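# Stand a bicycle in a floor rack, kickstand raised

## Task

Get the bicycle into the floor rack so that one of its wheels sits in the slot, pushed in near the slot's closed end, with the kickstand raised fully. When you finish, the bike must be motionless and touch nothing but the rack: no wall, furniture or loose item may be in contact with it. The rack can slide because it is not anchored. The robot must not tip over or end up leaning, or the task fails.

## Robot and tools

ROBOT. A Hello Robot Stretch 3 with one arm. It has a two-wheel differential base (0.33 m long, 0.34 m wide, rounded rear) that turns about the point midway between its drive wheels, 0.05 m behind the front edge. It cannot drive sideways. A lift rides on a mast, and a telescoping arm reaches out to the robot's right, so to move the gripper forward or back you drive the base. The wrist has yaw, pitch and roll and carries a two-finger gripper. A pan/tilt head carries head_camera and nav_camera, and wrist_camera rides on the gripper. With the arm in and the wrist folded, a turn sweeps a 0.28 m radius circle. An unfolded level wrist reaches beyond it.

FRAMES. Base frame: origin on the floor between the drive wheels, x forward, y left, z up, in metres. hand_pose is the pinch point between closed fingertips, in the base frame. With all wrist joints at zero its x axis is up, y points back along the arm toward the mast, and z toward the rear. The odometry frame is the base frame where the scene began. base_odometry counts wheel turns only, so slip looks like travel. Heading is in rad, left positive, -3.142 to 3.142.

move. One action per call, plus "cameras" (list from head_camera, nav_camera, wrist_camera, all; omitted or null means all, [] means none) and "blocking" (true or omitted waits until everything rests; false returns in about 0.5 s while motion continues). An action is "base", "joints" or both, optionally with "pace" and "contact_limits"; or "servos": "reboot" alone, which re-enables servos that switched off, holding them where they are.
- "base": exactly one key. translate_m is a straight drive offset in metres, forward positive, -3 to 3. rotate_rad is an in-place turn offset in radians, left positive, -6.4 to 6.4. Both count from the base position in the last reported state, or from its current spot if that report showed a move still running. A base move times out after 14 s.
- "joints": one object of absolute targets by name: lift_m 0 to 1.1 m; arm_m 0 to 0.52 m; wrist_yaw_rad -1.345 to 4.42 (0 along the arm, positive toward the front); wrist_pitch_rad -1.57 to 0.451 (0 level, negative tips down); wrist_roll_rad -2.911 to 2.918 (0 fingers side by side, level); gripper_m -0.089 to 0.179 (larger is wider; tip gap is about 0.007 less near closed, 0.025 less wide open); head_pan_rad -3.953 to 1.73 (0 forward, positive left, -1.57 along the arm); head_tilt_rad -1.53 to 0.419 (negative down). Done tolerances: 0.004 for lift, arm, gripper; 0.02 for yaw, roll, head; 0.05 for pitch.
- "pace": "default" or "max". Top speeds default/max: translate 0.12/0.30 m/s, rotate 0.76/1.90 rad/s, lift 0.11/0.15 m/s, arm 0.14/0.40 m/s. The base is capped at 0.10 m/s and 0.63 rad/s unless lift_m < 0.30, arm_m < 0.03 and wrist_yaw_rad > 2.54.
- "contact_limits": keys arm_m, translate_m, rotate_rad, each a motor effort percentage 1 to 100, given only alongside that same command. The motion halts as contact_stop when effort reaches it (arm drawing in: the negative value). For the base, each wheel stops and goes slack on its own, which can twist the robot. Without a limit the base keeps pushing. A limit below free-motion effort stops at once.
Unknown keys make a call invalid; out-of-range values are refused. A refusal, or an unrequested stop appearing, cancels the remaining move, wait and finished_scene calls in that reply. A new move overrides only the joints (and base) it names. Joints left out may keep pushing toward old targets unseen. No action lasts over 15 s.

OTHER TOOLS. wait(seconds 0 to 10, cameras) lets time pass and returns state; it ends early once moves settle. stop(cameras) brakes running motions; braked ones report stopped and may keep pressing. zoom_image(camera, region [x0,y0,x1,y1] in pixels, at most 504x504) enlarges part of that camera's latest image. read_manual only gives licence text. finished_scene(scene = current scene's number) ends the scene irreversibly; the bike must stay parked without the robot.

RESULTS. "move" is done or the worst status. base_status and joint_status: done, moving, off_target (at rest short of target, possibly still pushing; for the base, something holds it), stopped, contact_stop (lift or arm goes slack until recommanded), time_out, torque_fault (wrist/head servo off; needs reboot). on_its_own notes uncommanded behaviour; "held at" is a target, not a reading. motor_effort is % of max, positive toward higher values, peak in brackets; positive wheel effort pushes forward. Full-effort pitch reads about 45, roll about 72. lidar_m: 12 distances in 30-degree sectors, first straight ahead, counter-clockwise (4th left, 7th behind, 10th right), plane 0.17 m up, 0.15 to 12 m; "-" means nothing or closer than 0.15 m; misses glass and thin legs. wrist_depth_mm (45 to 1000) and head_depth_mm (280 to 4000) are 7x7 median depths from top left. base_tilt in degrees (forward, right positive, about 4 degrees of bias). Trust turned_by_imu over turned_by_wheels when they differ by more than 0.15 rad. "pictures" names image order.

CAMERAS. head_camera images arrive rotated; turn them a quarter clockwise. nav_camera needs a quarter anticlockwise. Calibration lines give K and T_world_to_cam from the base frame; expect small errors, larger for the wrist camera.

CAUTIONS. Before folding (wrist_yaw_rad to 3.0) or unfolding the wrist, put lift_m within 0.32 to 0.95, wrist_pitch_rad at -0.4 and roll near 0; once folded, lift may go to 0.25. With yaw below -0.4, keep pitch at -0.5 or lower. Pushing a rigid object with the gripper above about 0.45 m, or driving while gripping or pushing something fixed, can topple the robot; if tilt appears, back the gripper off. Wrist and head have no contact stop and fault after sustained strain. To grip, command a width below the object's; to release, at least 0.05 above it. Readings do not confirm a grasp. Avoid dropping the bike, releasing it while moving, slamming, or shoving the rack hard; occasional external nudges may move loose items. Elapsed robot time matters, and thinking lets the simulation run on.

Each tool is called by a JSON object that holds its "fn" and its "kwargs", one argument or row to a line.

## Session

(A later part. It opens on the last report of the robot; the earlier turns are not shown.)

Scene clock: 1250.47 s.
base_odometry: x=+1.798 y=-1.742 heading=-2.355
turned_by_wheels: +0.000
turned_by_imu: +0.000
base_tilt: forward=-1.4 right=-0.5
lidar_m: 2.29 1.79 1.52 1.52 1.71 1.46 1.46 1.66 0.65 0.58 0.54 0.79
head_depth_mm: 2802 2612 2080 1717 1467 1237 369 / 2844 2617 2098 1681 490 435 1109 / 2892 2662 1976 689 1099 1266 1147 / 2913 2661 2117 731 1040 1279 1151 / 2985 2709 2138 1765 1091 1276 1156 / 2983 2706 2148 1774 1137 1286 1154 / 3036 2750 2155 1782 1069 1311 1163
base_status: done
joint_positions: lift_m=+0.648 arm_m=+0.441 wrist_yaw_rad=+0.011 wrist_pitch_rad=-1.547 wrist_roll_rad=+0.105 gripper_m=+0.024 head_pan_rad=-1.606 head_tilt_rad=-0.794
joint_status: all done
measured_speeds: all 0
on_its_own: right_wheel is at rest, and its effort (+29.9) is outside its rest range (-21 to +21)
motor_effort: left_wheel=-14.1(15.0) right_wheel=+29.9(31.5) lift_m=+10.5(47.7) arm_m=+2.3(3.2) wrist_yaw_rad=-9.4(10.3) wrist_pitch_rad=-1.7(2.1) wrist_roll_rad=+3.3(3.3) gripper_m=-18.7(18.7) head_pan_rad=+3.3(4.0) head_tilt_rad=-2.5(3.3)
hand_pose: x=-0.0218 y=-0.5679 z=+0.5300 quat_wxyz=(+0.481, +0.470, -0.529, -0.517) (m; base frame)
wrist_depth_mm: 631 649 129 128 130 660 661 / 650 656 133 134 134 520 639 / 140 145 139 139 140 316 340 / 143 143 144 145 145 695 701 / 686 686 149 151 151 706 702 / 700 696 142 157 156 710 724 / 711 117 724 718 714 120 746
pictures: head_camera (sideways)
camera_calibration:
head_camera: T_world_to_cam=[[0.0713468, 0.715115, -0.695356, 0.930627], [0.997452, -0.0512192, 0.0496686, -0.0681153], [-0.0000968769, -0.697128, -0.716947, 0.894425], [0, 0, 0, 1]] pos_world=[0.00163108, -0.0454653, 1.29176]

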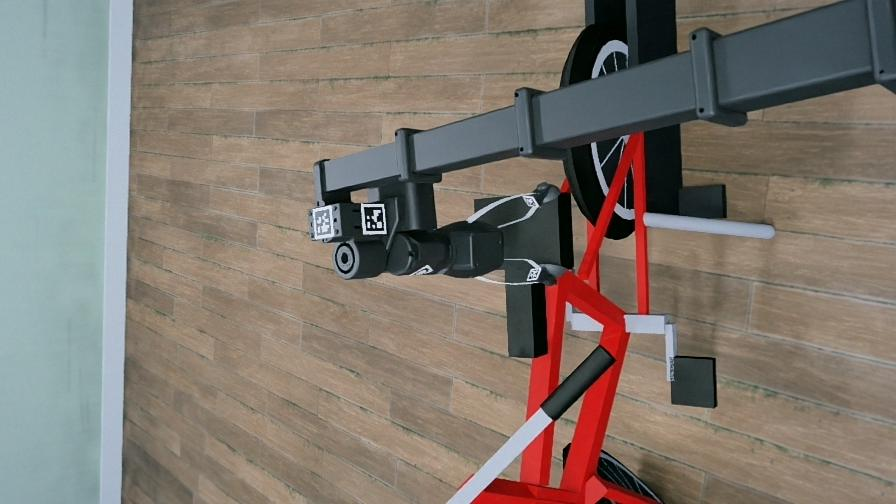

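{"fn": "move", "kwargs": {
  "joints": {"gripper_m": 0.179},
  "cameras": []
}}

{"fn": "move", "kwargs": {
  "joints": {"lift_m": 0.74},
  "cameras": []
}}

{"fn": "move", "kwargs": {
  "base": {"rotate_rad": 0.05},
  "joints": {"arm_m": 0.1, "wrist_roll_rad": 0.0},
  "cameras": ["head_camera", "nav_camera"]
}}

Scene clock: 1269.23 s.
move: done
base_odometry: x=+1.798 y=-1.742 heading=-2.354
turned_by_wheels: +0.001
turned_by_imu: +0.002
base_tilt: forward=-1.3 right=-0.4
lidar_m: 2.29 1.79 1.52 1.52 1.72 1.46 1.46 1.67 0.65 0.58 0.54 0.79
head_depth_mm: 2812 2611 2078 1725 1468 1241 369 / 2854 2654 2088 1685 491 435 1109 / 2880 2652 1980 688 1089 1267 1144 / 2905 2673 2123 732 1039 1277 1156 / 2965 2734 2131 1753 1098 1281 1157 / 3012 2731 2149 1766 1137 1283 1161 / 3044 2740 2157 1779 1074 1311 1161
base_status: not commanded
joint_positions: lift_m=+0.648 arm_m=+0.441 wrist_yaw_rad=+0.003 wrist_pitch_rad=-1.548 wrist_roll_rad=+0.109 gripper_m=+0.179 head_pan_rad=-1.606 head_tilt_rad=-0.794
joint_status: all done
measured_speeds: all 0
motor_effort: left_wheel=-2.7(14.5) right_wheel=+3.0(29.9) lift_m=+26.2(26.2) arm_m=-10.5(10.9) wrist_yaw_rad=-3.0(10.2) wrist_pitch_rad=-1.3(2.6) wrist_roll_rad=+1.8(3.4) gripper_m=+0.4(83.6) head_pan_rad=+2.9(3.6) head_tilt_rad=-2.3(3.2)
hand_pose: x=-0.0217 y=-0.5675 z=+0.5300 quat_wxyz=(+0.478, +0.467, -0.531, -0.520) (m; base frame)
wrist_depth_mm: 642 639 128 128 129 652 651 / 655 654 134 133 133 510 636 / 138 140 138 138 138 308 337 / 143 143 144 144 144 701 703 / 684 697 685 150 150 695 713 / 117 708 709 156 157 136 723 / 116 720 733 726 732 119 114
pictures: none
No camera images: "cameras" was empty.

Scene clock: 1270.90 s.
move: done
base_odometry: x=+1.798 y=-1.742 heading=-2.354
turned_by_wheels: +0.000
turned_by_imu: +0.000
base_tilt: forward=-1.3 right=-0.4
lidar_m: 2.29 1.79 1.53 1.52 1.72 1.46 1.46 1.67 0.65 0.58 0.54 0.79
head_depth_mm: 2818 2596 2075 1718 382 324 301 / 2863 2630 2030 443 401 1235 1142 / 2874 2670 595 1703 1120 1274 1146 / 2914 2687 623 938 1040 1277 1153 / 2958 2678 2124 1750 1095 1279 1157 / 3036 2705 2124 1765 1134 1289 1157 / 3059 2733 2155 1770 1074 1309 1159
base_status: not commanded
joint_positions: lift_m=+0.740 arm_m=+0.441 wrist_yaw_rad=+0.003 wrist_pitch_rad=-1.549 wrist_roll_rad=+0.109 gripper_m=+0.179 head_pan_rad=-1.606 head_tilt_rad=-0.794
joint_status: all done
measured_speeds: all 0
motor_effort: left_wheel=-1.8(2.9) right_wheel=+2.8(3.2) lift_m=+35.2(39.2) arm_m=-13.5(14.6) wrist_yaw_rad=-2.2(3.4) wrist_pitch_rad=-1.2(1.5) wrist_roll_rad=+2.0(2.2) gripper_m=+1.0(1.1) head_pan_rad=+2.6(3.5) head_tilt_rad=-2.3(3.2)
hand_pose: x=-0.0217 y=-0.5674 z=+0.6220 quat_wxyz=(+0.478, +0.468, -0.531, -0.521) (m; base frame)
wrist_depth_mm: 715 725 730 733 735 751 748 / 470 754 546 220 224 759 738 / 411 231 230 228 231 777 781 / 769 237 236 237 768 787 796 / 779 782 776 248 799 809 807 / 117 804 811 808 804 136 808 / 116 827 815 781 823 119 113
pictures: none
No camera images: "cameras" was empty.

Scene clock: 1274.63 s.
move: done
base_odometry: x=+1.798 y=-1.742 heading=-2.304
turned_by_wheels: +0.050
turned_by_imu: +0.049
base_tilt: forward=-1.3 right=-0.5
lidar_m: 2.29 1.73 1.52 1.52 1.67 1.46 1.46 1.72 0.65 0.58 0.54 0.80
head_depth_mm: 2783 2609 2077 1722 395 325 291 / 2859 2645 2091 1736 380 392 1119 / 2895 2663 2113 1737 380 395 1109 / 2979 2677 2127 1750 920 488 1132 / 3021 2700 2135 1755 1169 1277 1116 / 3064 2708 2146 1776 1113 1288 1160 / 3123 2755 2148 1725 1076 1313 1168
base_status: done
joint_positions: lift_m=+0.740 arm_m=+0.100 wrist_yaw_rad=+0.002 wrist_pitch_rad=-1.550 wrist_roll_rad=+0.004 gripper_m=+0.179 head_pan_rad=-1.606 head_tilt_rad=-0.794
joint_status: all done
measured_speeds: all 0
motor_effort: left_wheel=-3.8(6.9) right_wheel=+3.5(6.7) lift_m=+35.5(36.4) arm_m=-14.8(22.8) wrist_yaw_rad=-2.1(3.5) wrist_pitch_rad=-1.0(1.3) wrist_roll_rad=-1.2(2.8) gripper_m=+0.3(1.1) head_pan_rad=+2.9(3.5) head_tilt_rad=-2.4(3.4)
hand_pose: x=-0.0217 y=-0.2261 z=+0.6220 quat_wxyz=(+0.505, +0.494, -0.505, -0.496) (m; base frame)
wrist_depth_mm: 724 728 720 730 732 736 744 / 745 739 742 750 765 755 768 / 749 758 749 758 761 771 771 / 773 760 771 763 774 791 793 / 767 791 780 632 634 804 804 / 117 794 806 644 704 136 813 / 116 823 818 663 678 119 114
pictures: head_camera (sideways), nav_camera (sideways)
camera_calibration:
head_camera: T_world_to_cam=[[0.0713465, 0.715115, -0.695357, 0.930628], [0.997452, -0.0512188, 0.0496686, -0.0681153], [-0.000096635, -0.697128, -0.716946, 0.894425], [0, 0, 0, 1]] pos_world=[0.0016311, -0.0454653, 1.29176]
nav_camera: T_world_to_cam=[[-0.0208706, -0.716552, 0.697221, -0.863471], [-0.999315, -0.00637393, -0.0364641, 0.106119], [0.0305725, -0.697505, -0.715928, 0.887601], [0, 0, 0, 1]] pos_world=[0.0608886, 0.00106031, 1.24136]

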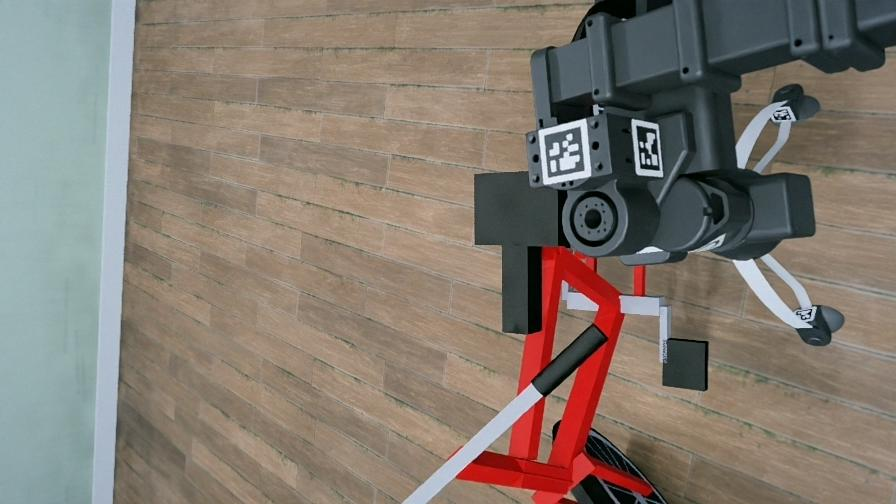

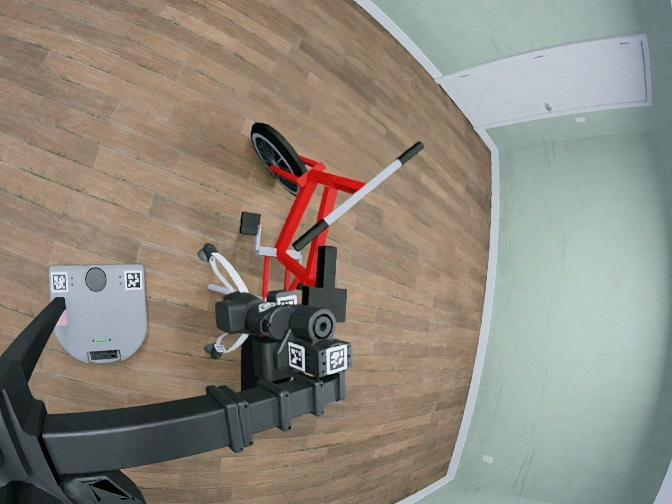

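{"fn": "move", "kwargs": {
  "base": {"translate_m": -0.08},
  "joints": {"lift_m": 0.3, "wrist_pitch_rad": -0.6, "arm_m": 0.02},
  "cameras": ["wrist_camera", "head_camera"]
}}

Scene clock: 1282.67 s.
move: done
base_odometry: x=+1.851 y=-1.683 heading=-2.304
turned_by_wheels: +0.000
turned_by_imu: +0.000
base_tilt: forward=-1.4 right=-0.5
lidar_m: 2.37 1.76 1.54 1.54 1.58 1.39 1.39 1.63 0.64 0.57 0.57 0.84
head_depth_mm: 2779 2614 2092 1732 1477 1239 1142 / 2821 2645 2104 1738 1174 1245 1143 / 2871 2649 2106 1753 1173 1249 1108 / 2908 2690 2107 1745 1050 1253 1131 / 2981 2700 2132 1764 1037 1279 1138 / 3048 2732 2135 1765 1172 1264 1156 / 3141 2748 2154 1775 1100 1311 1159
base_status: done
joint_positions: lift_m=+0.300 arm_m=+0.020 wrist_yaw_rad=+0.002 wrist_pitch_rad=-0.618 wrist_roll_rad=+0.004 gripper_m=+0.179 head_pan_rad=-1.606 head_tilt_rad=-0.794
joint_status: all done
measured_speeds: all 0
motor_effort: left_wheel=-2.6(9.6) right_wheel=-0.4(5.6) lift_m=+16.8(33.0) arm_m=-14.0(21.3) wrist_yaw_rad=-2.3(3.5) wrist_pitch_rad=+3.3(5.1) wrist_roll_rad=-1.4(1.8) gripper_m=-0.3(1.1) head_pan_rad=+2.6(3.6) head_tilt_rad=-2.6(3.3)
hand_pose: x=-0.0212 y=-0.3598 z=+0.2706 quat_wxyz=(+0.673, +0.215, -0.674, -0.215) (m; base frame)
wrist_depth_mm: 374 382 484 347 319 311 301 / - 408 769 390 352 348 338 / 356 625 654 395 386 391 395 / 542 569 571 388 - - - / 488 494 504 503 499 494 - / 117 435 435 447 459 138 467 / 116 394 395 402 407 119 114
pictures: head_camera (sideways), wrist_camera
camera_calibration:
head_camera: T_world_to_cam=[[0.0713468, 0.715115, -0.695357, 0.930628], [0.997452, -0.0512192, 0.0496686, -0.0681153], [-0.0000968828, -0.697128, -0.716947, 0.894425], [0, 0, 0, 1]] pos_world=[0.00163108, -0.0454653, 1.29176]
wrist_camera: T_world_to_cam=[[-0.999156, -0.0263065, 0.0315468, -0.0420733], [-0.0410139, 0.681112, -0.73103, 0.489312], [-0.00225607, -0.731707, -0.681616, 0.0830292], [0, 0, 0, 1]] pos_world=[-0.0217818, -0.27363, 0.415623]

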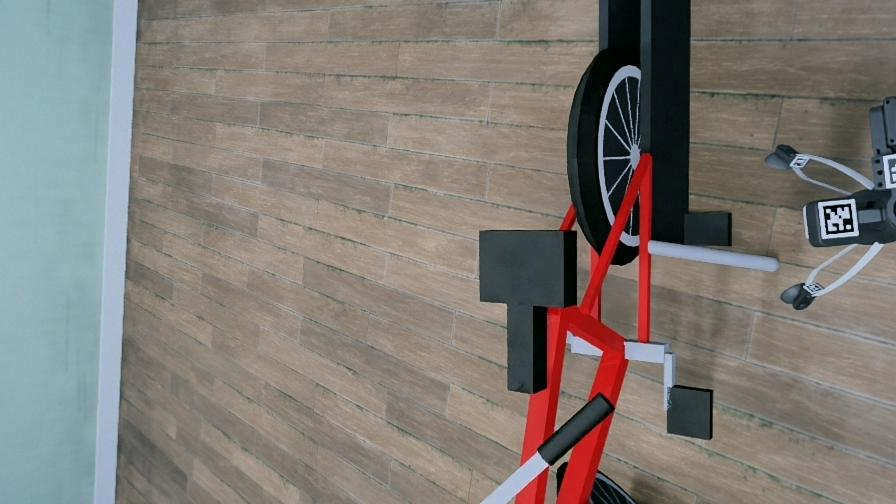

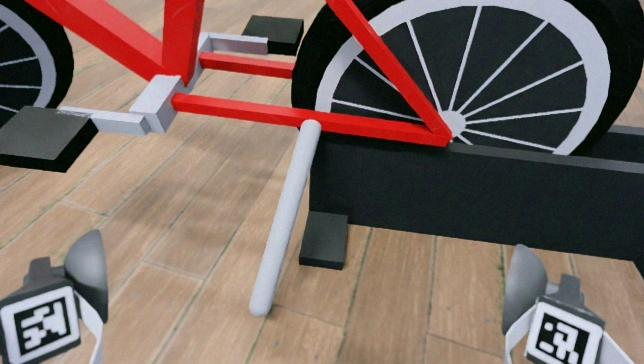

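{"fn": "zoom_image", "kwargs": {
  "camera": "wrist_camera",
  "region": [230, 80, 480, 330]
}}

Scaled by 2.016.

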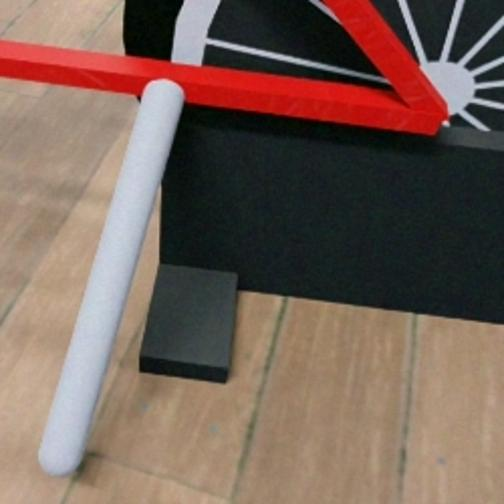

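{"fn": "move", "kwargs": {
  "base": {"translate_m": 0.1},
  "joints": {"lift_m": 0.4, "gripper_m": -0.05},
  "cameras": []
}}

{"fn": "move", "kwargs": {
  "joints": {"wrist_pitch_rad": -1.55, "wrist_roll_rad": -1.57, "arm_m": 0.353},
  "cameras": ["head_camera", "wrist_camera"]
}}

Scene clock: 1346.50 s.
move: done
base_odometry: x=+1.784 y=-1.757 heading=-2.304
turned_by_wheels: +0.000
turned_by_imu: +0.001
base_tilt: forward=-1.4 right=-0.5
lidar_m: 2.27 1.73 1.52 1.52 1.69 1.48 1.48 1.74 0.65 0.54 0.54 2.27
head_depth_mm: 2800 2604 2076 1717 1197 1253 1139 / 2864 2645 2079 1727 1194 1264 1144 / 2900 2652 2096 1741 1101 1254 700 / 2955 2667 2111 1758 1058 1299 1117 / 3037 2702 2123 1761 1173 1256 1153 / 3089 2714 2139 1762 1115 1285 1154 / 3151 2739 2164 1692 1101 1314 1161
base_status: done
joint_positions: lift_m=+0.400 arm_m=+0.020 wrist_yaw_rad=+0.002 wrist_pitch_rad=-0.618 wrist_roll_rad=+0.004 gripper_m=-0.049 head_pan_rad=-1.606 head_tilt_rad=-0.794
joint_status: all done
measured_speeds: all 0
motor_effort: left_wheel=-0.8(4.8) right_wheel=+3.4(7.8) lift_m=+35.1(40.0) arm_m=-11.2(13.0) wrist_yaw_rad=-2.1(3.6) wrist_pitch_rad=+3.1(3.6) wrist_roll_rad=-1.4(1.8) gripper_m=-14.6(90.3) head_pan_rad=+2.2(3.6) head_tilt_rad=-2.1(3.4)
hand_pose: x=-0.0212 y=-0.3599 z=+0.3707 quat_wxyz=(+0.673, +0.215, -0.674, -0.215) (m; base frame)
wrist_depth_mm: 368 - - 339 - - - / - 415 - 574 380 356 345 / - 808 472 804 417 395 380 / - 679 498 695 463 462 436 / 612 587 629 636 - - - / 542 544 533 127 555 565 569 / 480 496 120 124 494 512 516
pictures: none
No camera images: "cameras" was empty.

Scene clock: 1350.17 s.
move: done
base_odometry: x=+1.784 y=-1.757 heading=-2.304
turned_by_wheels: +0.000
turned_by_imu: +0.000
base_tilt: forward=-1.3 right=-0.4
lidar_m: 2.27 1.73 1.51 1.52 1.69 1.48 1.49 1.75 0.65 0.54 0.54 2.27
head_depth_mm: 2794 2619 2083 1719 1194 1256 1143 / 2856 2636 2089 1733 1192 1220 603 / 2902 2649 2101 1741 808 1180 1147 / 2965 2654 2120 1761 892 1253 1153 / 3047 2708 2136 1755 1171 1256 1157 / 3072 2718 2141 1777 1118 1290 1157 / 3144 2740 2153 1699 1101 1313 1165
base_status: not commanded
joint_positions: lift_m=+0.400 arm_m=+0.353 wrist_yaw_rad=+0.001 wrist_pitch_rad=-1.542 wrist_roll_rad=-1.565 gripper_m=-0.049 head_pan_rad=-1.606 head_tilt_rad=-0.794
joint_status: all done
measured_speeds: all 0
motor_effort: left_wheel=-0.8(1.6) right_wheel=+3.4(3.7) lift_m=+35.2(35.8) arm_m=+16.1(23.1) wrist_yaw_rad=-1.4(2.6) wrist_pitch_rad=-1.3(2.8) wrist_roll_rad=-1.8(2.8) gripper_m=-14.6(15.6) head_pan_rad=+3.2(3.6) head_tilt_rad=-2.3(3.2)
hand_pose: x=-0.0214 y=-0.4814 z=+0.2819 quat_wxyz=(+0.717, +0.697, -0.001, -0.002) (m; base frame)
wrist_depth_mm: 404 405 412 412 415 419 420 / 413 411 418 422 423 424 210 / 419 425 427 429 436 241 215 / 419 432 435 438 443 443 444 / 434 441 442 448 451 455 452 / 446 450 452 127 308 302 263 / 458 455 120 124 278 265 266
pictures: head_camera (sideways), wrist_camera
camera_calibration:
head_camera: T_world_to_cam=[[0.0713465, 0.715115, -0.695356, 0.930628], [0.997452, -0.0512189, 0.0496686, -0.0681153], [-0.000096632, -0.697128, -0.716947, 0.894425], [0, 0, 0, 1]] pos_world=[0.0016311, -0.0454653, 1.29176]
wrist_camera: T_world_to_cam=[[0.038218, -0.998926, 0.0262048, -0.490346], [-0.990577, -0.0344211, 0.132563, -0.0278222], [-0.131519, -0.0310242, -0.990828, 0.423481], [0, 0, 0, 1]] pos_world=[0.0468756, -0.477639, 0.436134]

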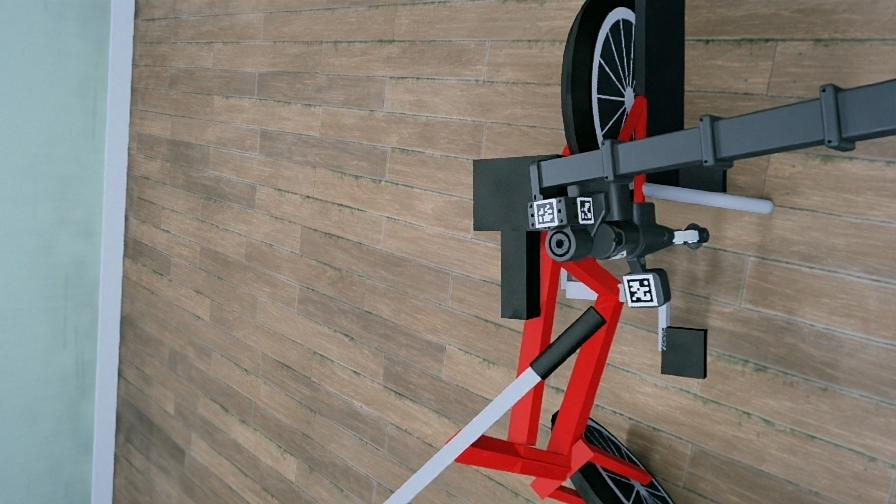

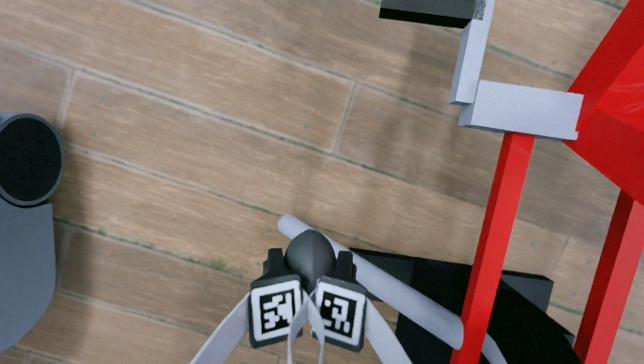

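{"fn": "move", "kwargs": {
  "base": {"translate_m": 0.02},
  "cameras": []
}}

{"fn": "move", "kwargs": {
  "joints": {"lift_m": 0.185},
  "cameras": ["head_camera", "wrist_camera"]
}}

Scene clock: 1354.77 s.
move: done
base_odometry: x=+1.771 y=-1.772 heading=-2.304
turned_by_wheels: +0.000
turned_by_imu: +0.000
base_tilt: forward=-1.3 right=-0.4
lidar_m: 2.26 1.72 1.51 1.51 1.71 1.50 1.50 1.76 0.65 0.53 0.55 2.25
head_depth_mm: 2806 2609 2073 1719 1202 1256 1136 / 2856 2642 2088 1730 1202 1225 603 / 2910 2652 2103 1738 809 1175 1144 / 2952 2666 2117 1753 889 1252 1153 / 3045 2689 2140 1759 1134 1256 1153 / 3063 2733 2136 1769 1274 1308 1158 / 3163 2733 2156 1740 1099 1288 1160
base_status: done
joint_positions: lift_m=+0.400 arm_m=+0.353 wrist_yaw_rad=+0.001 wrist_pitch_rad=-1.542 wrist_roll_rad=-1.565 gripper_m=-0.049 head_pan_rad=-1.606 head_tilt_rad=-0.794
joint_status: not commanded
measured_speeds: all 0
motor_effort: left_wheel=-0.3(4.6) right_wheel=+4.2(7.3) lift_m=+33.5(34.7) arm_m=+13.1(14.7) wrist_yaw_rad=-0.4(2.0) wrist_pitch_rad=-1.5(1.7) wrist_roll_rad=-1.8(2.0) gripper_m=-14.5(15.2) head_pan_rad=+2.5(3.3) head_tilt_rad=-2.7(3.1)
hand_pose: x=-0.0214 y=-0.4814 z=+0.2819 quat_wxyz=(+0.717, +0.697, -0.001, -0.002) (m; base frame)
wrist_depth_mm: 408 405 409 414 238 423 421 / 415 417 421 418 422 431 217 / 419 425 421 432 432 238 215 / 419 432 440 437 441 443 200 / 434 442 442 447 456 452 459 / 446 453 449 127 443 445 465 / 458 459 119 123 284 270 307
pictures: none
No camera images: "cameras" was empty.

Scene clock: 1357.57 s.
move: done
base_odometry: x=+1.771 y=-1.772 heading=-2.304
turned_by_wheels: +0.000
turned_by_imu: +0.000
base_tilt: forward=-1.3 right=-0.4
lidar_m: 2.25 1.72 1.51 1.51 1.71 1.50 1.50 1.76 0.65 0.53 0.54 2.25
head_depth_mm: 2797 2616 2063 1722 1199 1260 1138 / 2861 2638 2089 1724 1196 1269 1123 / 2926 2637 2109 1744 965 975 1111 / 2956 2664 2113 1749 1061 1161 1148 / 3000 2681 2134 1757 1133 1258 1157 / 3086 2729 2137 1770 1271 1310 1156 / 3173 2764 2152 1728 1098 1293 1160
base_status: not commanded
joint_positions: lift_m=+0.185 arm_m=+0.353 wrist_yaw_rad=+0.001 wrist_pitch_rad=-1.542 wrist_roll_rad=-1.565 gripper_m=-0.049 head_pan_rad=-1.606 head_tilt_rad=-0.794
joint_status: all done
measured_speeds: all 0
motor_effort: left_wheel=-0.4(0.8) right_wheel=+3.8(4.2) lift_m=+16.4(31.8) arm_m=+11.6(14.2) wrist_yaw_rad=-1.2(2.3) wrist_pitch_rad=-1.4(1.9) wrist_roll_rad=-1.8(2.1) gripper_m=-14.6(15.3) head_pan_rad=+2.5(3.9) head_tilt_rad=-3.0(3.2)
hand_pose: x=-0.0214 y=-0.4814 z=+0.0669 quat_wxyz=(+0.717, +0.697, -0.001, -0.002) (m; base frame)
wrist_depth_mm: 207 208 209 211 212 214 216 / 211 212 214 215 216 218 220 / 215 216 218 220 222 223 225 / 220 221 222 224 226 227 229 / 224 226 227 227 230 232 235 / 229 230 229 127 236 238 239 / 233 235 120 124 240 243 245
pictures: head_camera (sideways), wrist_camera
camera_calibration:
head_camera: T_world_to_cam=[[0.0713467, 0.715115, -0.695357, 0.930628], [0.997452, -0.0512191, 0.0496686, -0.0681153], [-0.0000968027, -0.697128, -0.716946, 0.894425], [0, 0, 0, 1]] pos_world=[0.00163109, -0.0454653, 1.29176]
wrist_camera: T_world_to_cam=[[0.0382183, -0.998927, 0.0261515, -0.484695], [-0.990577, -0.0344284, 0.132561, 0.000675426], [-0.131519, -0.0309713, -0.99083, 0.210482], [0, 0, 0, 1]] pos_world=[0.0468756, -0.477633, 0.221138]

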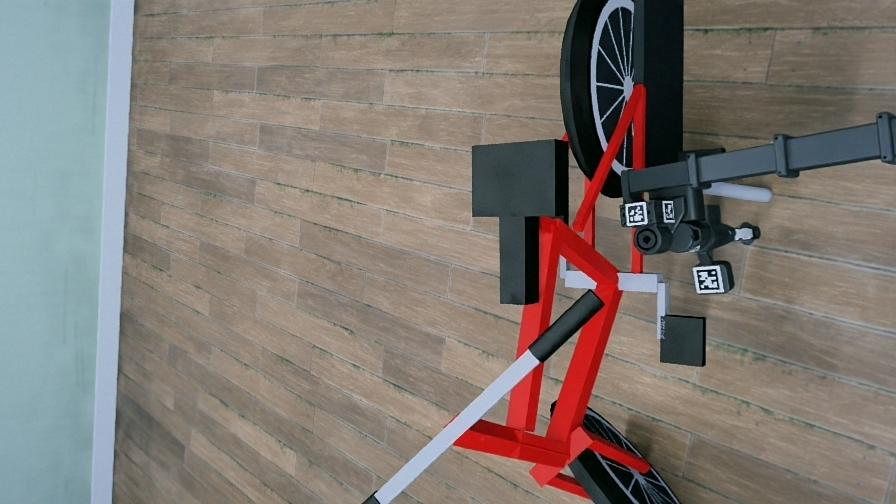

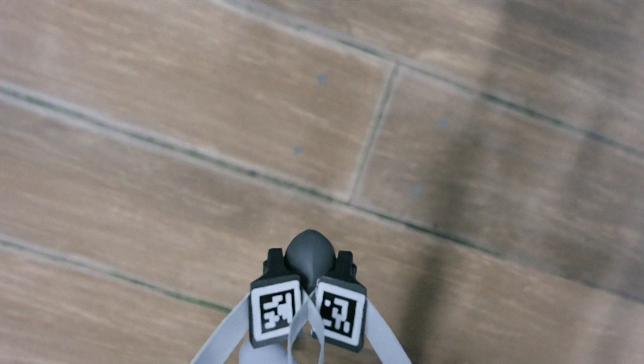

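{"fn": "move", "kwargs": {
  "base": {"translate_m": -0.04},
  "cameras": ["head_camera", "wrist_camera"]
}}

{"fn": "zoom_image", "kwargs": {
  "camera": "head_camera",
  "region": [540, 60, 840, 300]
}}

Scene clock: 1360.60 s.
move: done
base_odometry: x=+1.798 y=-1.742 heading=-2.304
turned_by_wheels: +0.000
turned_by_imu: +0.000
base_tilt: forward=-1.3 right=-0.5
lidar_m: 2.29 1.74 1.52 1.52 1.67 1.46 1.46 1.71 0.65 0.58 0.54 0.80
head_depth_mm: 2797 2604 2075 1722 1321 1253 1139 / 2853 2612 2097 1728 1195 1256 1125 / 2880 2673 2103 1744 1089 979 1114 / 2947 2692 2124 1753 1017 1167 1148 / 3029 2689 2141 1752 1170 1277 1157 / 3051 2705 2155 1753 1113 1284 1156 / 3121 2749 2146 1736 1079 1311 1166
base_status: done
joint_positions: lift_m=+0.185 arm_m=+0.353 wrist_yaw_rad=+0.001 wrist_pitch_rad=-1.542 wrist_roll_rad=-1.565 gripper_m=-0.049 head_pan_rad=-1.606 head_tilt_rad=-0.794
joint_status: not commanded
measured_speeds: all 0
motor_effort: left_wheel=-3.9(8.4) right_wheel=-1.2(4.4) lift_m=+17.3(18.2) arm_m=+10.5(11.7) wrist_yaw_rad=-0.2(2.0) wrist_pitch_rad=-1.5(1.8) wrist_roll_rad=-1.7(2.2) gripper_m=-15.6(15.6) head_pan_rad=+2.7(3.6) head_tilt_rad=-2.4(3.3)
hand_pose: x=-0.0214 y=-0.4814 z=+0.0669 quat_wxyz=(+0.717, +0.697, -0.001, -0.002) (m; base frame)
wrist_depth_mm: 206 208 208 211 212 214 216 / 212 212 214 215 217 219 219 / 215 216 218 219 221 222 224 / 221 221 223 225 225 227 228 / 224 226 227 228 230 233 234 / 230 230 230 127 235 238 239 / 235 236 120 124 115 242 244
pictures: head_camera (sideways), wrist_camera
camera_calibration:
head_camera: T_world_to_cam=[[0.0713467, 0.715115, -0.695357, 0.930628], [0.997452, -0.0512191, 0.0496686, -0.0681153], [-0.0000967997, -0.697128, -0.716947, 0.894425], [0, 0, 0, 1]] pos_world=[0.00163109, -0.0454653, 1.29176]
wrist_camera: T_world_to_cam=[[0.0382183, -0.998927, 0.0261516, -0.484695], [-0.990577, -0.0344284, 0.132561, 0.000675891], [-0.131519, -0.0309714, -0.99083, 0.210479], [0, 0, 0, 1]] pos_world=[0.0468756, -0.477633, 0.221134]

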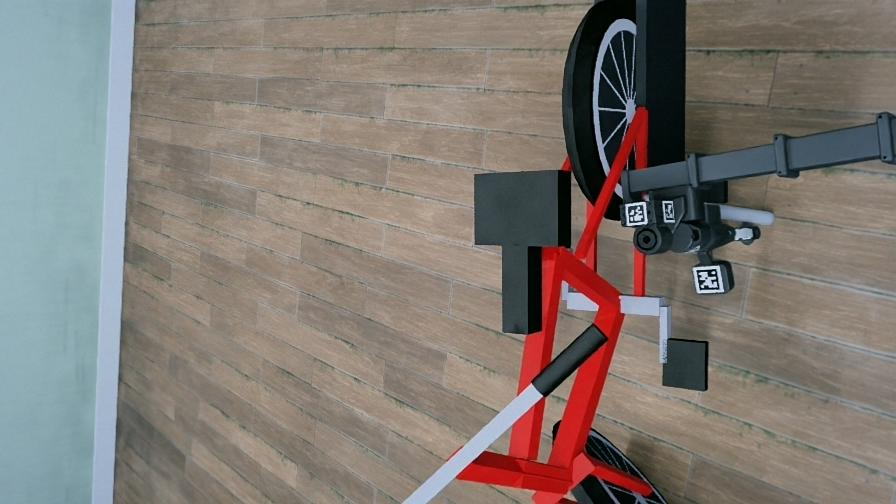

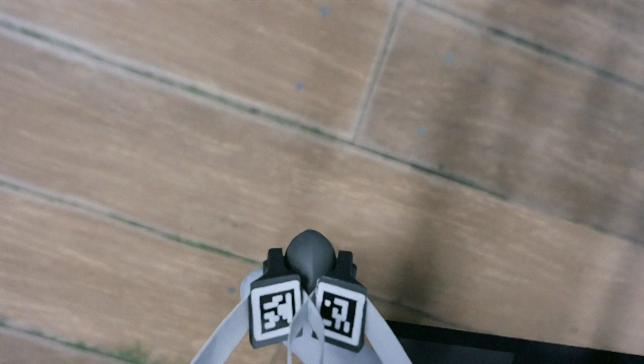

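Scaled by 1.680 from the camera's 896x504 image, which has a finer 1280x720 frame.

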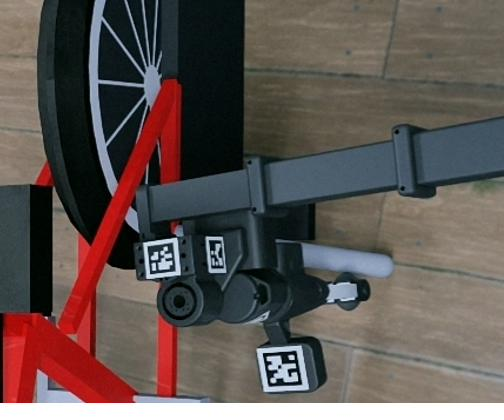

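{"fn": "move", "kwargs": {
  "base": {"translate_m": -0.03},
  "cameras": ["head_camera", "wrist_camera"]
}}

Scene clock: 1364.27 s.
move: done
base_odometry: x=+1.818 y=-1.720 heading=-2.304
turned_by_wheels: +0.001
turned_by_imu: +0.001
base_tilt: forward=-1.3 right=-0.4
lidar_m: 2.32 1.75 1.53 1.53 1.64 1.43 1.44 1.69 0.64 0.57 0.55 0.81
head_depth_mm: 2780 2625 2052 1716 1479 1245 1136 / 2833 2643 2090 1724 1185 1250 1127 / 2880 2650 2119 1744 1094 979 1113 / 2927 2658 2132 1749 1028 1068 1148 / 2992 2723 2122 1756 1111 1278 1154 / 3053 2696 2133 1772 1118 1262 1158 / 3132 2740 2156 1775 1069 1317 1160
base_status: done
joint_positions: lift_m=+0.185 arm_m=+0.353 wrist_yaw_rad=-0.002 wrist_pitch_rad=-1.552 wrist_roll_rad=-1.565 gripper_m=-0.049 head_pan_rad=-1.606 head_tilt_rad=-0.794
joint_status: not commanded
measured_speeds: all 0
motor_effort: left_wheel=+5.3(8.3) right_wheel=-16.0(20.0) lift_m=+22.5(22.5) arm_m=+8.4(9.7) wrist_yaw_rad=+2.7(3.3) wrist_pitch_rad=+0.4(1.6) wrist_roll_rad=-1.5(2.1) gripper_m=-14.5(15.3) head_pan_rad=+3.2(3.3) head_tilt_rad=-2.5(3.1)
hand_pose: x=-0.0213 y=-0.4787 z=+0.0670 quat_wxyz=(+0.713, +0.701, -0.002, -0.003) (m; base frame)
wrist_depth_mm: 210 210 210 211 213 213 215 / 213 214 214 216 217 218 219 / 218 217 219 220 221 223 223 / 221 222 223 225 226 226 227 / 226 226 227 228 231 231 233 / 231 231 231 128 233 235 238 / 236 236 120 125 - 217 229
pictures: head_camera (sideways), wrist_camera
camera_calibration:
head_camera: T_world_to_cam=[[0.0713469, 0.715114, -0.695357, 0.930628], [0.997452, -0.0512193, 0.0496686, -0.0681153], [-0.0000969719, -0.697128, -0.716946, 0.894425], [0, 0, 0, 1]] pos_world=[0.00163108, -0.0454653, 1.29176]
wrist_camera: T_world_to_cam=[[0.0353376, -0.999251, 0.0157752, -0.481559], [-0.990675, -0.0329472, 0.132203, 0.00153059], [-0.131584, -0.0202998, -0.991097, 0.215852], [0, 0, 0, 1]] pos_world=[0.0469361, -0.476766, 0.221324]

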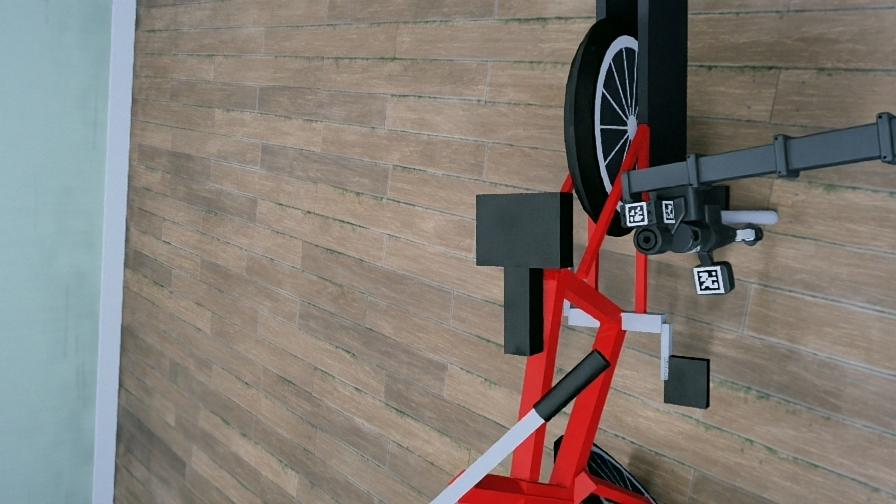

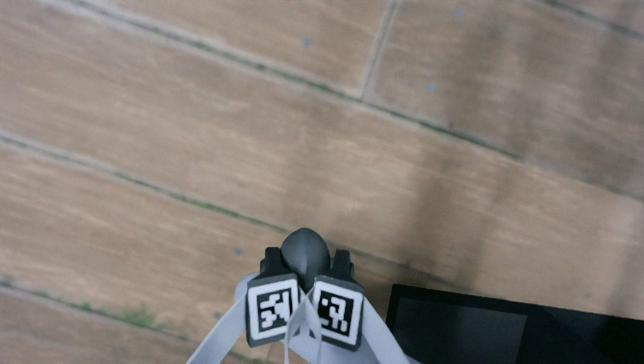

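{"fn": "move", "kwargs": {
  "base": {"translate_m": -0.03},
  "cameras": ["head_camera", "wrist_camera"]
}}

Scene clock: 1367.73 s.
move: done
base_odometry: x=+1.838 y=-1.698 heading=-2.303
turned_by_wheels: +0.000
turned_by_imu: +0.001
base_tilt: forward=-1.3 right=-0.4
lidar_m: 2.35 1.76 1.54 1.54 1.60 1.40 1.41 1.65 0.64 0.57 0.57 0.83
head_depth_mm: 2760 2608 2082 1716 1471 1236 1137 / 2841 2653 2080 1736 1174 1244 1124 / 2878 2654 2103 1744 1178 977 1110 / 2933 2672 2120 1751 1015 1066 1154 / 3002 2711 2128 1755 1093 1280 1153 / 3058 2693 2134 1762 1153 1256 1156 / 3115 2762 2165 1771 1088 1315 1163
base_status: done
joint_positions: lift_m=+0.185 arm_m=+0.353 wrist_yaw_rad=-0.003 wrist_pitch_rad=-1.556 wrist_roll_rad=-1.565 gripper_m=-0.049 head_pan_rad=-1.606 head_tilt_rad=-0.794
joint_status: not commanded
measured_speeds: all 0
motor_effort: left_wheel=+3.9(5.1) right_wheel=-13.8(20.4) lift_m=+32.5(37.9) arm_m=+6.3(8.0) wrist_yaw_rad=+2.8(3.7) wrist_pitch_rad=+1.1(1.3) wrist_roll_rad=-1.9(2.0) gripper_m=-14.0(15.4) head_pan_rad=+2.6(3.6) head_tilt_rad=-1.9(3.1)
hand_pose: x=-0.0213 y=-0.4778 z=+0.0672 quat_wxyz=(+0.712, +0.702, -0.003, -0.003) (m; base frame)
wrist_depth_mm: 210 211 211 212 213 214 214 / 214 215 215 216 217 217 218 / 218 219 220 221 221 222 223 / 223 224 224 225 225 227 226 / 227 227 228 228 229 231 231 / 232 233 231 127 - 214 211 / 236 237 120 122 121 217 164
pictures: head_camera (sideways), wrist_camera
camera_calibration:
head_camera: T_world_to_cam=[[0.0713467, 0.715114, -0.695357, 0.930628], [0.997452, -0.0512191, 0.0496686, -0.0681153], [-0.0000968072, -0.697128, -0.716946, 0.894425], [0, 0, 0, 1]] pos_world=[0.00163109, -0.0454653, 1.29176]
wrist_camera: T_world_to_cam=[[0.0349337, -0.999316, 0.0121258, -0.480419], [-0.990689, -0.0330295, 0.132073, 0.00152337], [-0.131583, -0.0166267, -0.991166, 0.21776], [0, 0, 0, 1]] pos_world=[0.0469455, -0.476419, 0.221461]

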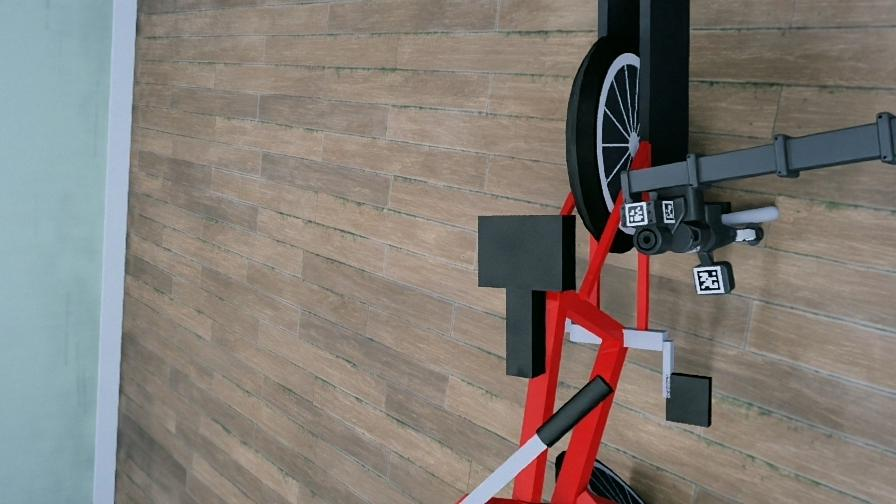

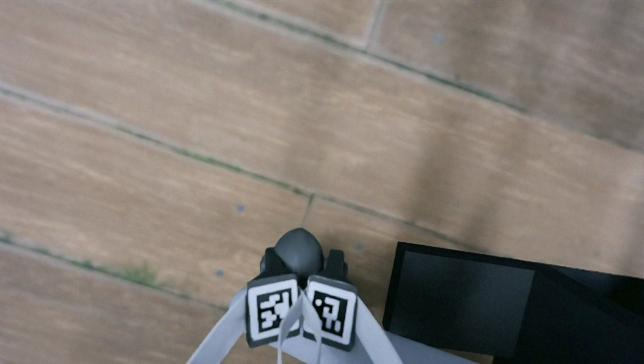

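{"fn": "move", "kwargs": {
  "base": {"translate_m": -0.04},
  "joints": {"arm_m": 0.385},
  "cameras": ["head_camera", "wrist_camera"]
}}

Scene clock: 1374.27 s.
move: done
base_odometry: x=+1.865 y=-1.668 heading=-2.303
turned_by_wheels: +0.000
turned_by_imu: +0.001
base_tilt: forward=-1.3 right=-0.4
lidar_m: 2.39 1.77 1.55 1.55 1.56 1.37 1.37 1.61 0.64 0.57 0.58 0.86
head_depth_mm: 2761 2618 2077 1721 1469 1236 1140 / 2825 2630 2100 1740 1164 1242 1140 / 2867 2661 2101 1737 1108 1035 1109 / 2931 2680 2121 1750 1057 1173 1150 / 2975 2691 2137 1744 995 1279 1157 / 3046 2739 2141 1765 1167 1258 1160 / 3134 2757 2152 1778 1098 1313 1162
base_status: done
joint_positions: lift_m=+0.185 arm_m=+0.385 wrist_yaw_rad=-0.003 wrist_pitch_rad=-1.556 wrist_roll_rad=-1.571 gripper_m=-0.049 head_pan_rad=-1.606 head_tilt_rad=-0.794
joint_status: all done
measured_speeds: all 0
motor_effort: left_wheel=+2.6(5.2) right_wheel=-13.0(19.6) lift_m=+26.7(27.0) arm_m=+17.5(25.2) wrist_yaw_rad=+2.5(4.5) wrist_pitch_rad=+1.0(1.3) wrist_roll_rad=+0.1(2.0) gripper_m=-14.3(15.3) head_pan_rad=+2.7(3.7) head_tilt_rad=-2.1(3.2)
hand_pose: x=-0.0213 y=-0.5097 z=+0.0671 quat_wxyz=(+0.712, +0.702, -0.001, -0.001) (m; base frame)
wrist_depth_mm: 210 211 211 211 212 213 214 / 214 215 215 216 217 218 218 / 218 219 220 220 222 222 222 / 224 223 224 225 224 226 228 / 226 228 228 227 208 189 209 / 231 233 231 126 237 185 132 / 236 238 119 122 238 177 123
pictures: head_camera (sideways), wrist_camera
camera_calibration:
head_camera: T_world_to_cam=[[0.0713466, 0.715115, -0.695357, 0.930628], [0.997452, -0.051219, 0.0496686, -0.0681153], [-0.0000967166, -0.697128, -0.716947, 0.894425], [0, 0, 0, 1]] pos_world=[0.00163109, -0.0454653, 1.29176]
wrist_camera: T_world_to_cam=[[0.0400127, -0.999127, 0.0119991, -0.512162], [-0.990498, -0.03808, 0.13215, -0.0020825], [-0.131578, -0.0171727, -0.991157, 0.216882], [0, 0, 0, 1]] pos_world=[0.0469671, -0.50807, 0.221385]

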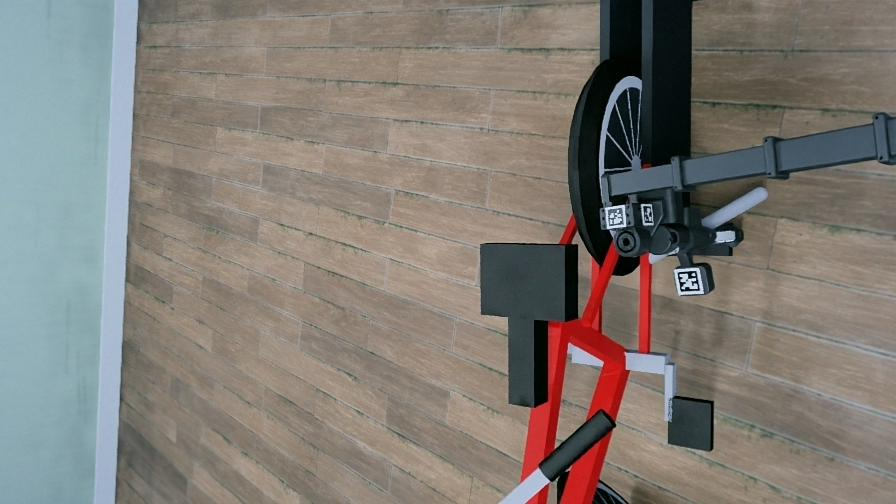

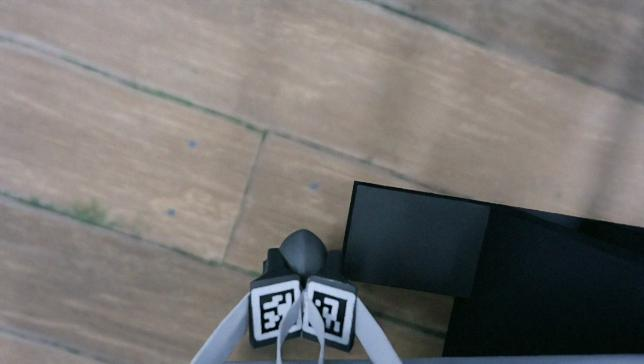

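{"fn": "move", "kwargs": {
  "base": {"translate_m": -0.04},
  "joints": {"arm_m": 0.405, "lift_m": 0.2},
  "cameras": ["head_camera", "wrist_camera"]
}}

Scene clock: 1378.37 s.
move: done
base_odometry: x=+1.891 y=-1.638 heading=-2.303
turned_by_wheels: +0.000
turned_by_imu: +0.000
base_tilt: forward=-1.3 right=-0.4
lidar_m: 2.43 1.78 1.56 1.56 1.52 1.33 1.33 1.56 0.63 0.62 0.60 0.88
head_depth_mm: 2744 2631 2068 1728 1469 1240 1140 / 2799 2639 2077 1731 1477 1246 1125 / 2854 2645 2105 1730 1096 1158 1115 / 2935 2679 2125 1748 1107 1228 1150 / 2980 2701 2115 1767 927 1276 1156 / 3011 2735 2136 1777 1138 1265 1161 / 3094 2754 2146 1782 1147 1288 1165
base_status: done
joint_positions: lift_m=+0.200 arm_m=+0.405 wrist_yaw_rad=-0.003 wrist_pitch_rad=-1.549 wrist_roll_rad=-1.571 gripper_m=-0.049 head_pan_rad=-1.606 head_tilt_rad=-0.794
joint_status: all done
measured_speeds: all 0
motor_effort: left_wheel=-3.7(7.7) right_wheel=-1.5(14.4) lift_m=+35.7(40.4) arm_m=+15.8(24.7) wrist_yaw_rad=+2.4(4.2) wrist_pitch_rad=-0.2(1.3) wrist_roll_rad=+0.3(0.3) gripper_m=-14.2(15.1) head_pan_rad=+2.7(3.4) head_tilt_rad=-3.2(3.2)
hand_pose: x=-0.0213 y=-0.5316 z=+0.0820 quat_wxyz=(+0.715, +0.699, -0.001, -0.001) (m; base frame)
wrist_depth_mm: 222 223 224 225 225 228 228 / 226 228 228 230 230 232 233 / 231 231 233 234 234 235 236 / 235 237 238 239 219 153 107 / 241 243 242 244 244 146 106 / 246 247 246 127 247 140 107 / 251 252 119 124 192 134 -
pictures: head_camera (sideways), wrist_camera
camera_calibration:
head_camera: T_world_to_cam=[[0.0713467, 0.715115, -0.695357, 0.930628], [0.997452, -0.0512191, 0.0496686, -0.0681153], [-0.0000968027, -0.697128, -0.716946, 0.894425], [0, 0, 0, 1]] pos_world=[0.00163109, -0.0454653, 1.29176]
wrist_camera: T_world_to_cam=[[0.0407554, -0.99898, 0.0194441, -0.534741], [-0.990467, -0.03783, 0.132455, -0.00479683], [-0.131584, -0.024657, -0.990998, 0.227277], [0, 0, 0, 1]] pos_world=[0.0469485, -0.528773, 0.236264]

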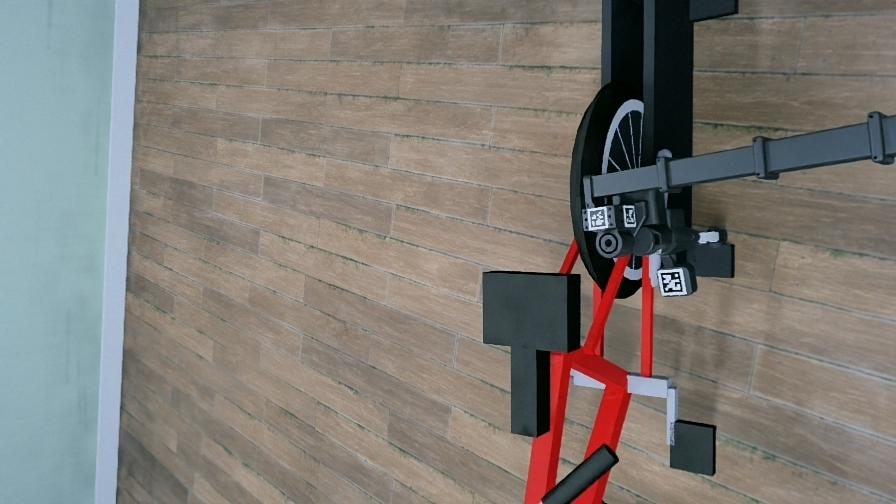

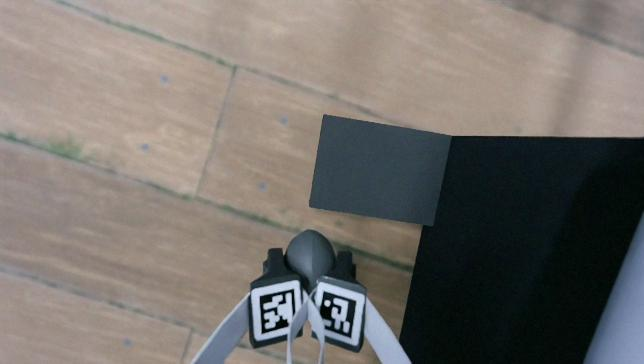

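{"fn": "move", "kwargs": {
  "joints": {"lift_m": 0.33},
  "cameras": []
}}

{"fn": "move", "kwargs": {
  "joints": {"arm_m": 0.02},
  "cameras": []
}}

{"fn": "move", "kwargs": {
  "joints": {"wrist_pitch_rad": -0.6, "wrist_roll_rad": 0.0, "lift_m": 0.3},
  "cameras": ["head_camera", "wrist_camera"]
}}

{"fn": "zoom_image", "kwargs": {
  "camera": "wrist_camera",
  "region": [100, 20, 400, 260]
}}

Scene clock: 1385.03 s.
move: done
base_odometry: x=+1.891 y=-1.638 heading=-2.303
turned_by_wheels: +0.000
turned_by_imu: +0.000
base_tilt: forward=-1.4 right=-0.5
lidar_m: 2.42 1.78 1.56 1.56 1.52 1.33 1.33 1.56 0.63 0.62 0.60 0.89
head_depth_mm: 2745 2605 2091 1727 1464 1238 1134 / 2815 2615 2085 1736 1480 1243 1088 / 2866 2646 2110 1745 899 1168 1128 / 2921 2686 2122 1749 938 1252 1150 / 2964 2708 2125 1758 927 1282 1156 / 3044 2743 2134 1773 1143 1268 1159 / 3092 2721 2143 1780 1146 1287 1159
base_status: not commanded
joint_positions: lift_m=+0.330 arm_m=+0.405 wrist_yaw_rad=-0.003 wrist_pitch_rad=-1.548 wrist_roll_rad=-1.571 gripper_m=-0.049 head_pan_rad=-1.606 head_tilt_rad=-0.794
joint_status: all done
measured_speeds: all 0
motor_effort: left_wheel=-3.9(4.0) right_wheel=-1.3(1.4) lift_m=+35.0(40.0) arm_m=+13.5(14.5) wrist_yaw_rad=+2.9(3.7) wrist_pitch_rad=-0.2(0.5) wrist_roll_rad=+0.3(0.4) gripper_m=-14.9(15.1) head_pan_rad=+3.0(3.4) head_tilt_rad=-3.1(3.3)
hand_pose: x=-0.0213 y=-0.5317 z=+0.2120 quat_wxyz=(+0.715, +0.699, -0.001, -0.001) (m; base frame)
wrist_depth_mm: 342 343 344 348 349 176 355 / 349 350 351 354 356 356 359 / 357 358 361 363 361 174 123 / 363 366 366 373 185 176 112 / 371 371 374 375 185 170 119 / 378 379 380 126 188 169 - / 387 389 120 124 190 96 74
pictures: none
No camera images: "cameras" was empty.

Scene clock: 1389.07 s.
move: done
base_odometry: x=+1.891 y=-1.638 heading=-2.303
turned_by_wheels: +0.000
turned_by_imu: +0.000
base_tilt: forward=-1.4 right=-0.4
lidar_m: 2.43 1.78 1.56 1.56 1.52 1.33 1.33 1.56 0.63 0.62 0.60 0.89
head_depth_mm: 2756 2614 2074 1728 1478 1242 1139 / 2804 2629 2092 1723 1477 1244 1144 / 2861 2652 2108 1737 1160 1248 1144 / 2933 2691 2113 1751 1135 1253 1150 / 2972 2711 2129 1757 929 1280 1156 / 3027 2721 2142 1758 1140 1264 1161 / 3105 2740 2167 1784 1141 1290 1164
base_status: not commanded
joint_positions: lift_m=+0.330 arm_m=+0.020 wrist_yaw_rad=-0.001 wrist_pitch_rad=-1.547 wrist_roll_rad=-1.571 gripper_m=-0.049 head_pan_rad=-1.606 head_tilt_rad=-0.794
joint_status: all done
measured_speeds: all 0
motor_effort: left_wheel=-3.5(4.2) right_wheel=-1.3(1.5) lift_m=+31.6(35.3) arm_m=-15.4(20.9) wrist_yaw_rad=+1.1(2.9) wrist_pitch_rad=-0.2(0.8) wrist_roll_rad=+0.3(0.6) gripper_m=-14.6(15.2) head_pan_rad=+3.0(3.6) head_tilt_rad=-2.6(3.2)
hand_pose: x=-0.0213 y=-0.1469 z=+0.2120 quat_wxyz=(+0.715, +0.699, +0.000, +0.000) (m; base frame)
wrist_depth_mm: 344 342 346 349 350 352 353 / 349 353 355 355 357 360 364 / 189 207 209 357 364 367 370 / 191 207 209 210 371 374 379 / 195 212 213 213 380 382 385 / 215 216 216 127 387 392 395 / 220 221 120 124 397 401 403
pictures: none
No camera images: "cameras" was empty.

Scene clock: 1390.50 s.
move: done
base_odometry: x=+1.891 y=-1.638 heading=-2.303
turned_by_wheels: +0.000
turned_by_imu: +0.000
base_tilt: forward=-1.4 right=-0.5
lidar_m: 2.41 1.78 1.56 1.56 1.52 1.33 1.33 1.56 0.63 0.62 0.60 0.88
head_depth_mm: 2744 2604 2059 1725 1468 1236 1140 / 2807 2624 2093 1727 1479 1242 1142 / 2876 2644 2097 1742 1161 1247 1147 / 2912 2667 2107 1755 1133 1252 1117 / 2966 2702 2130 1766 926 1281 1153 / 3015 2705 2147 1766 1138 1264 1156 / 3087 2732 2162 1777 1147 1286 1166
base_status: not commanded
joint_positions: lift_m=+0.300 arm_m=+0.020 wrist_yaw_rad=-0.001 wrist_pitch_rad=-0.619 wrist_roll_rad=-0.006 gripper_m=-0.049 head_pan_rad=-1.606 head_tilt_rad=-0.794
joint_status: all done
measured_speeds: all 0
motor_effort: left_wheel=-3.5(4.2) right_wheel=-1.2(1.4) lift_m=+16.8(26.6) arm_m=-13.6(15.9) wrist_yaw_rad=+0.6(2.1) wrist_pitch_rad=+3.5(4.2) wrist_roll_rad=+1.8(2.9) gripper_m=-14.6(15.2) head_pan_rad=+2.6(3.4) head_tilt_rad=-2.6(3.6)
hand_pose: x=-0.0217 y=-0.3596 z=+0.2704 quat_wxyz=(+0.676, +0.216, -0.671, -0.215) (m; base frame)
wrist_depth_mm: 386 395 483 316 315 305 - / 748 409 446 364 356 343 893 / 375 645 634 382 380 387 466 / 554 564 570 - - - - / 483 491 498 500 501 - - / 429 436 430 127 458 465 462 / 387 396 119 124 401 413 422
pictures: head_camera (sideways), wrist_camera
camera_calibration:
head_camera: T_world_to_cam=[[0.0713465, 0.715115, -0.695357, 0.930628], [0.997452, -0.0512188, 0.0496686, -0.0681153], [-0.000096635, -0.697128, -0.716946, 0.894425], [0, 0, 0, 1]] pos_world=[0.0016311, -0.0454653, 1.29176]
wrist_camera: T_world_to_cam=[[-0.998782, -0.0294337, 0.0395949, -0.0458738], [-0.0490279, 0.681773, -0.729919, 0.488768], [-0.00551053, -0.730972, -0.682386, 0.0834181], [0, 0, 0, 1]] pos_world=[-0.0213949, -0.273603, 0.415501]

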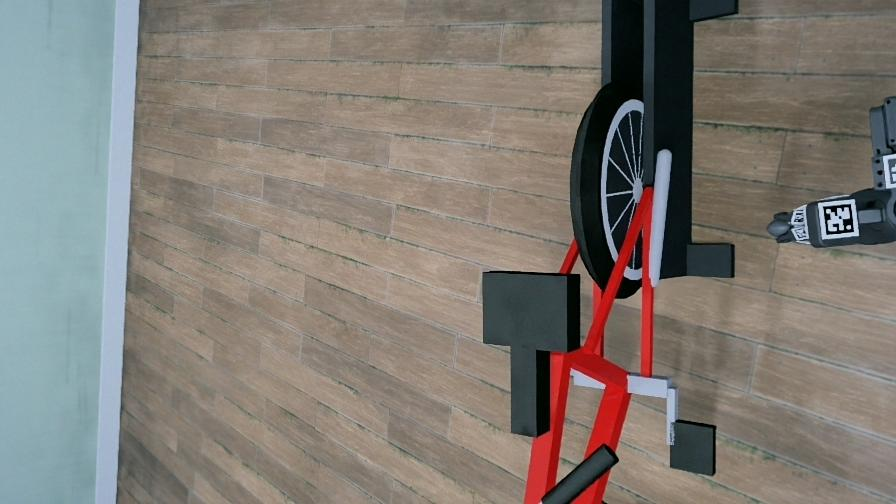

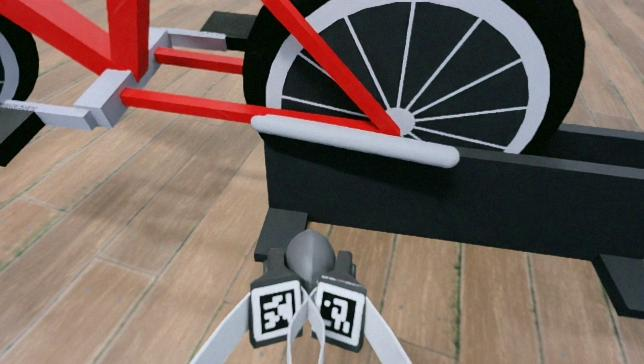

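Scaled by 1.680.

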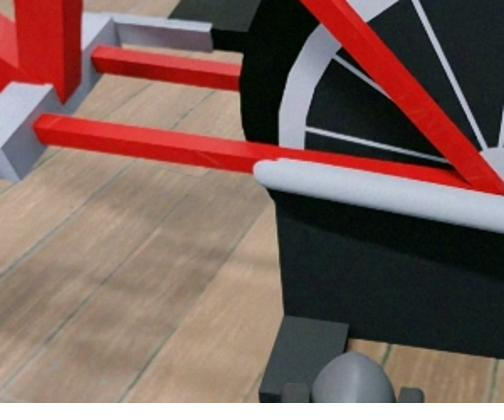

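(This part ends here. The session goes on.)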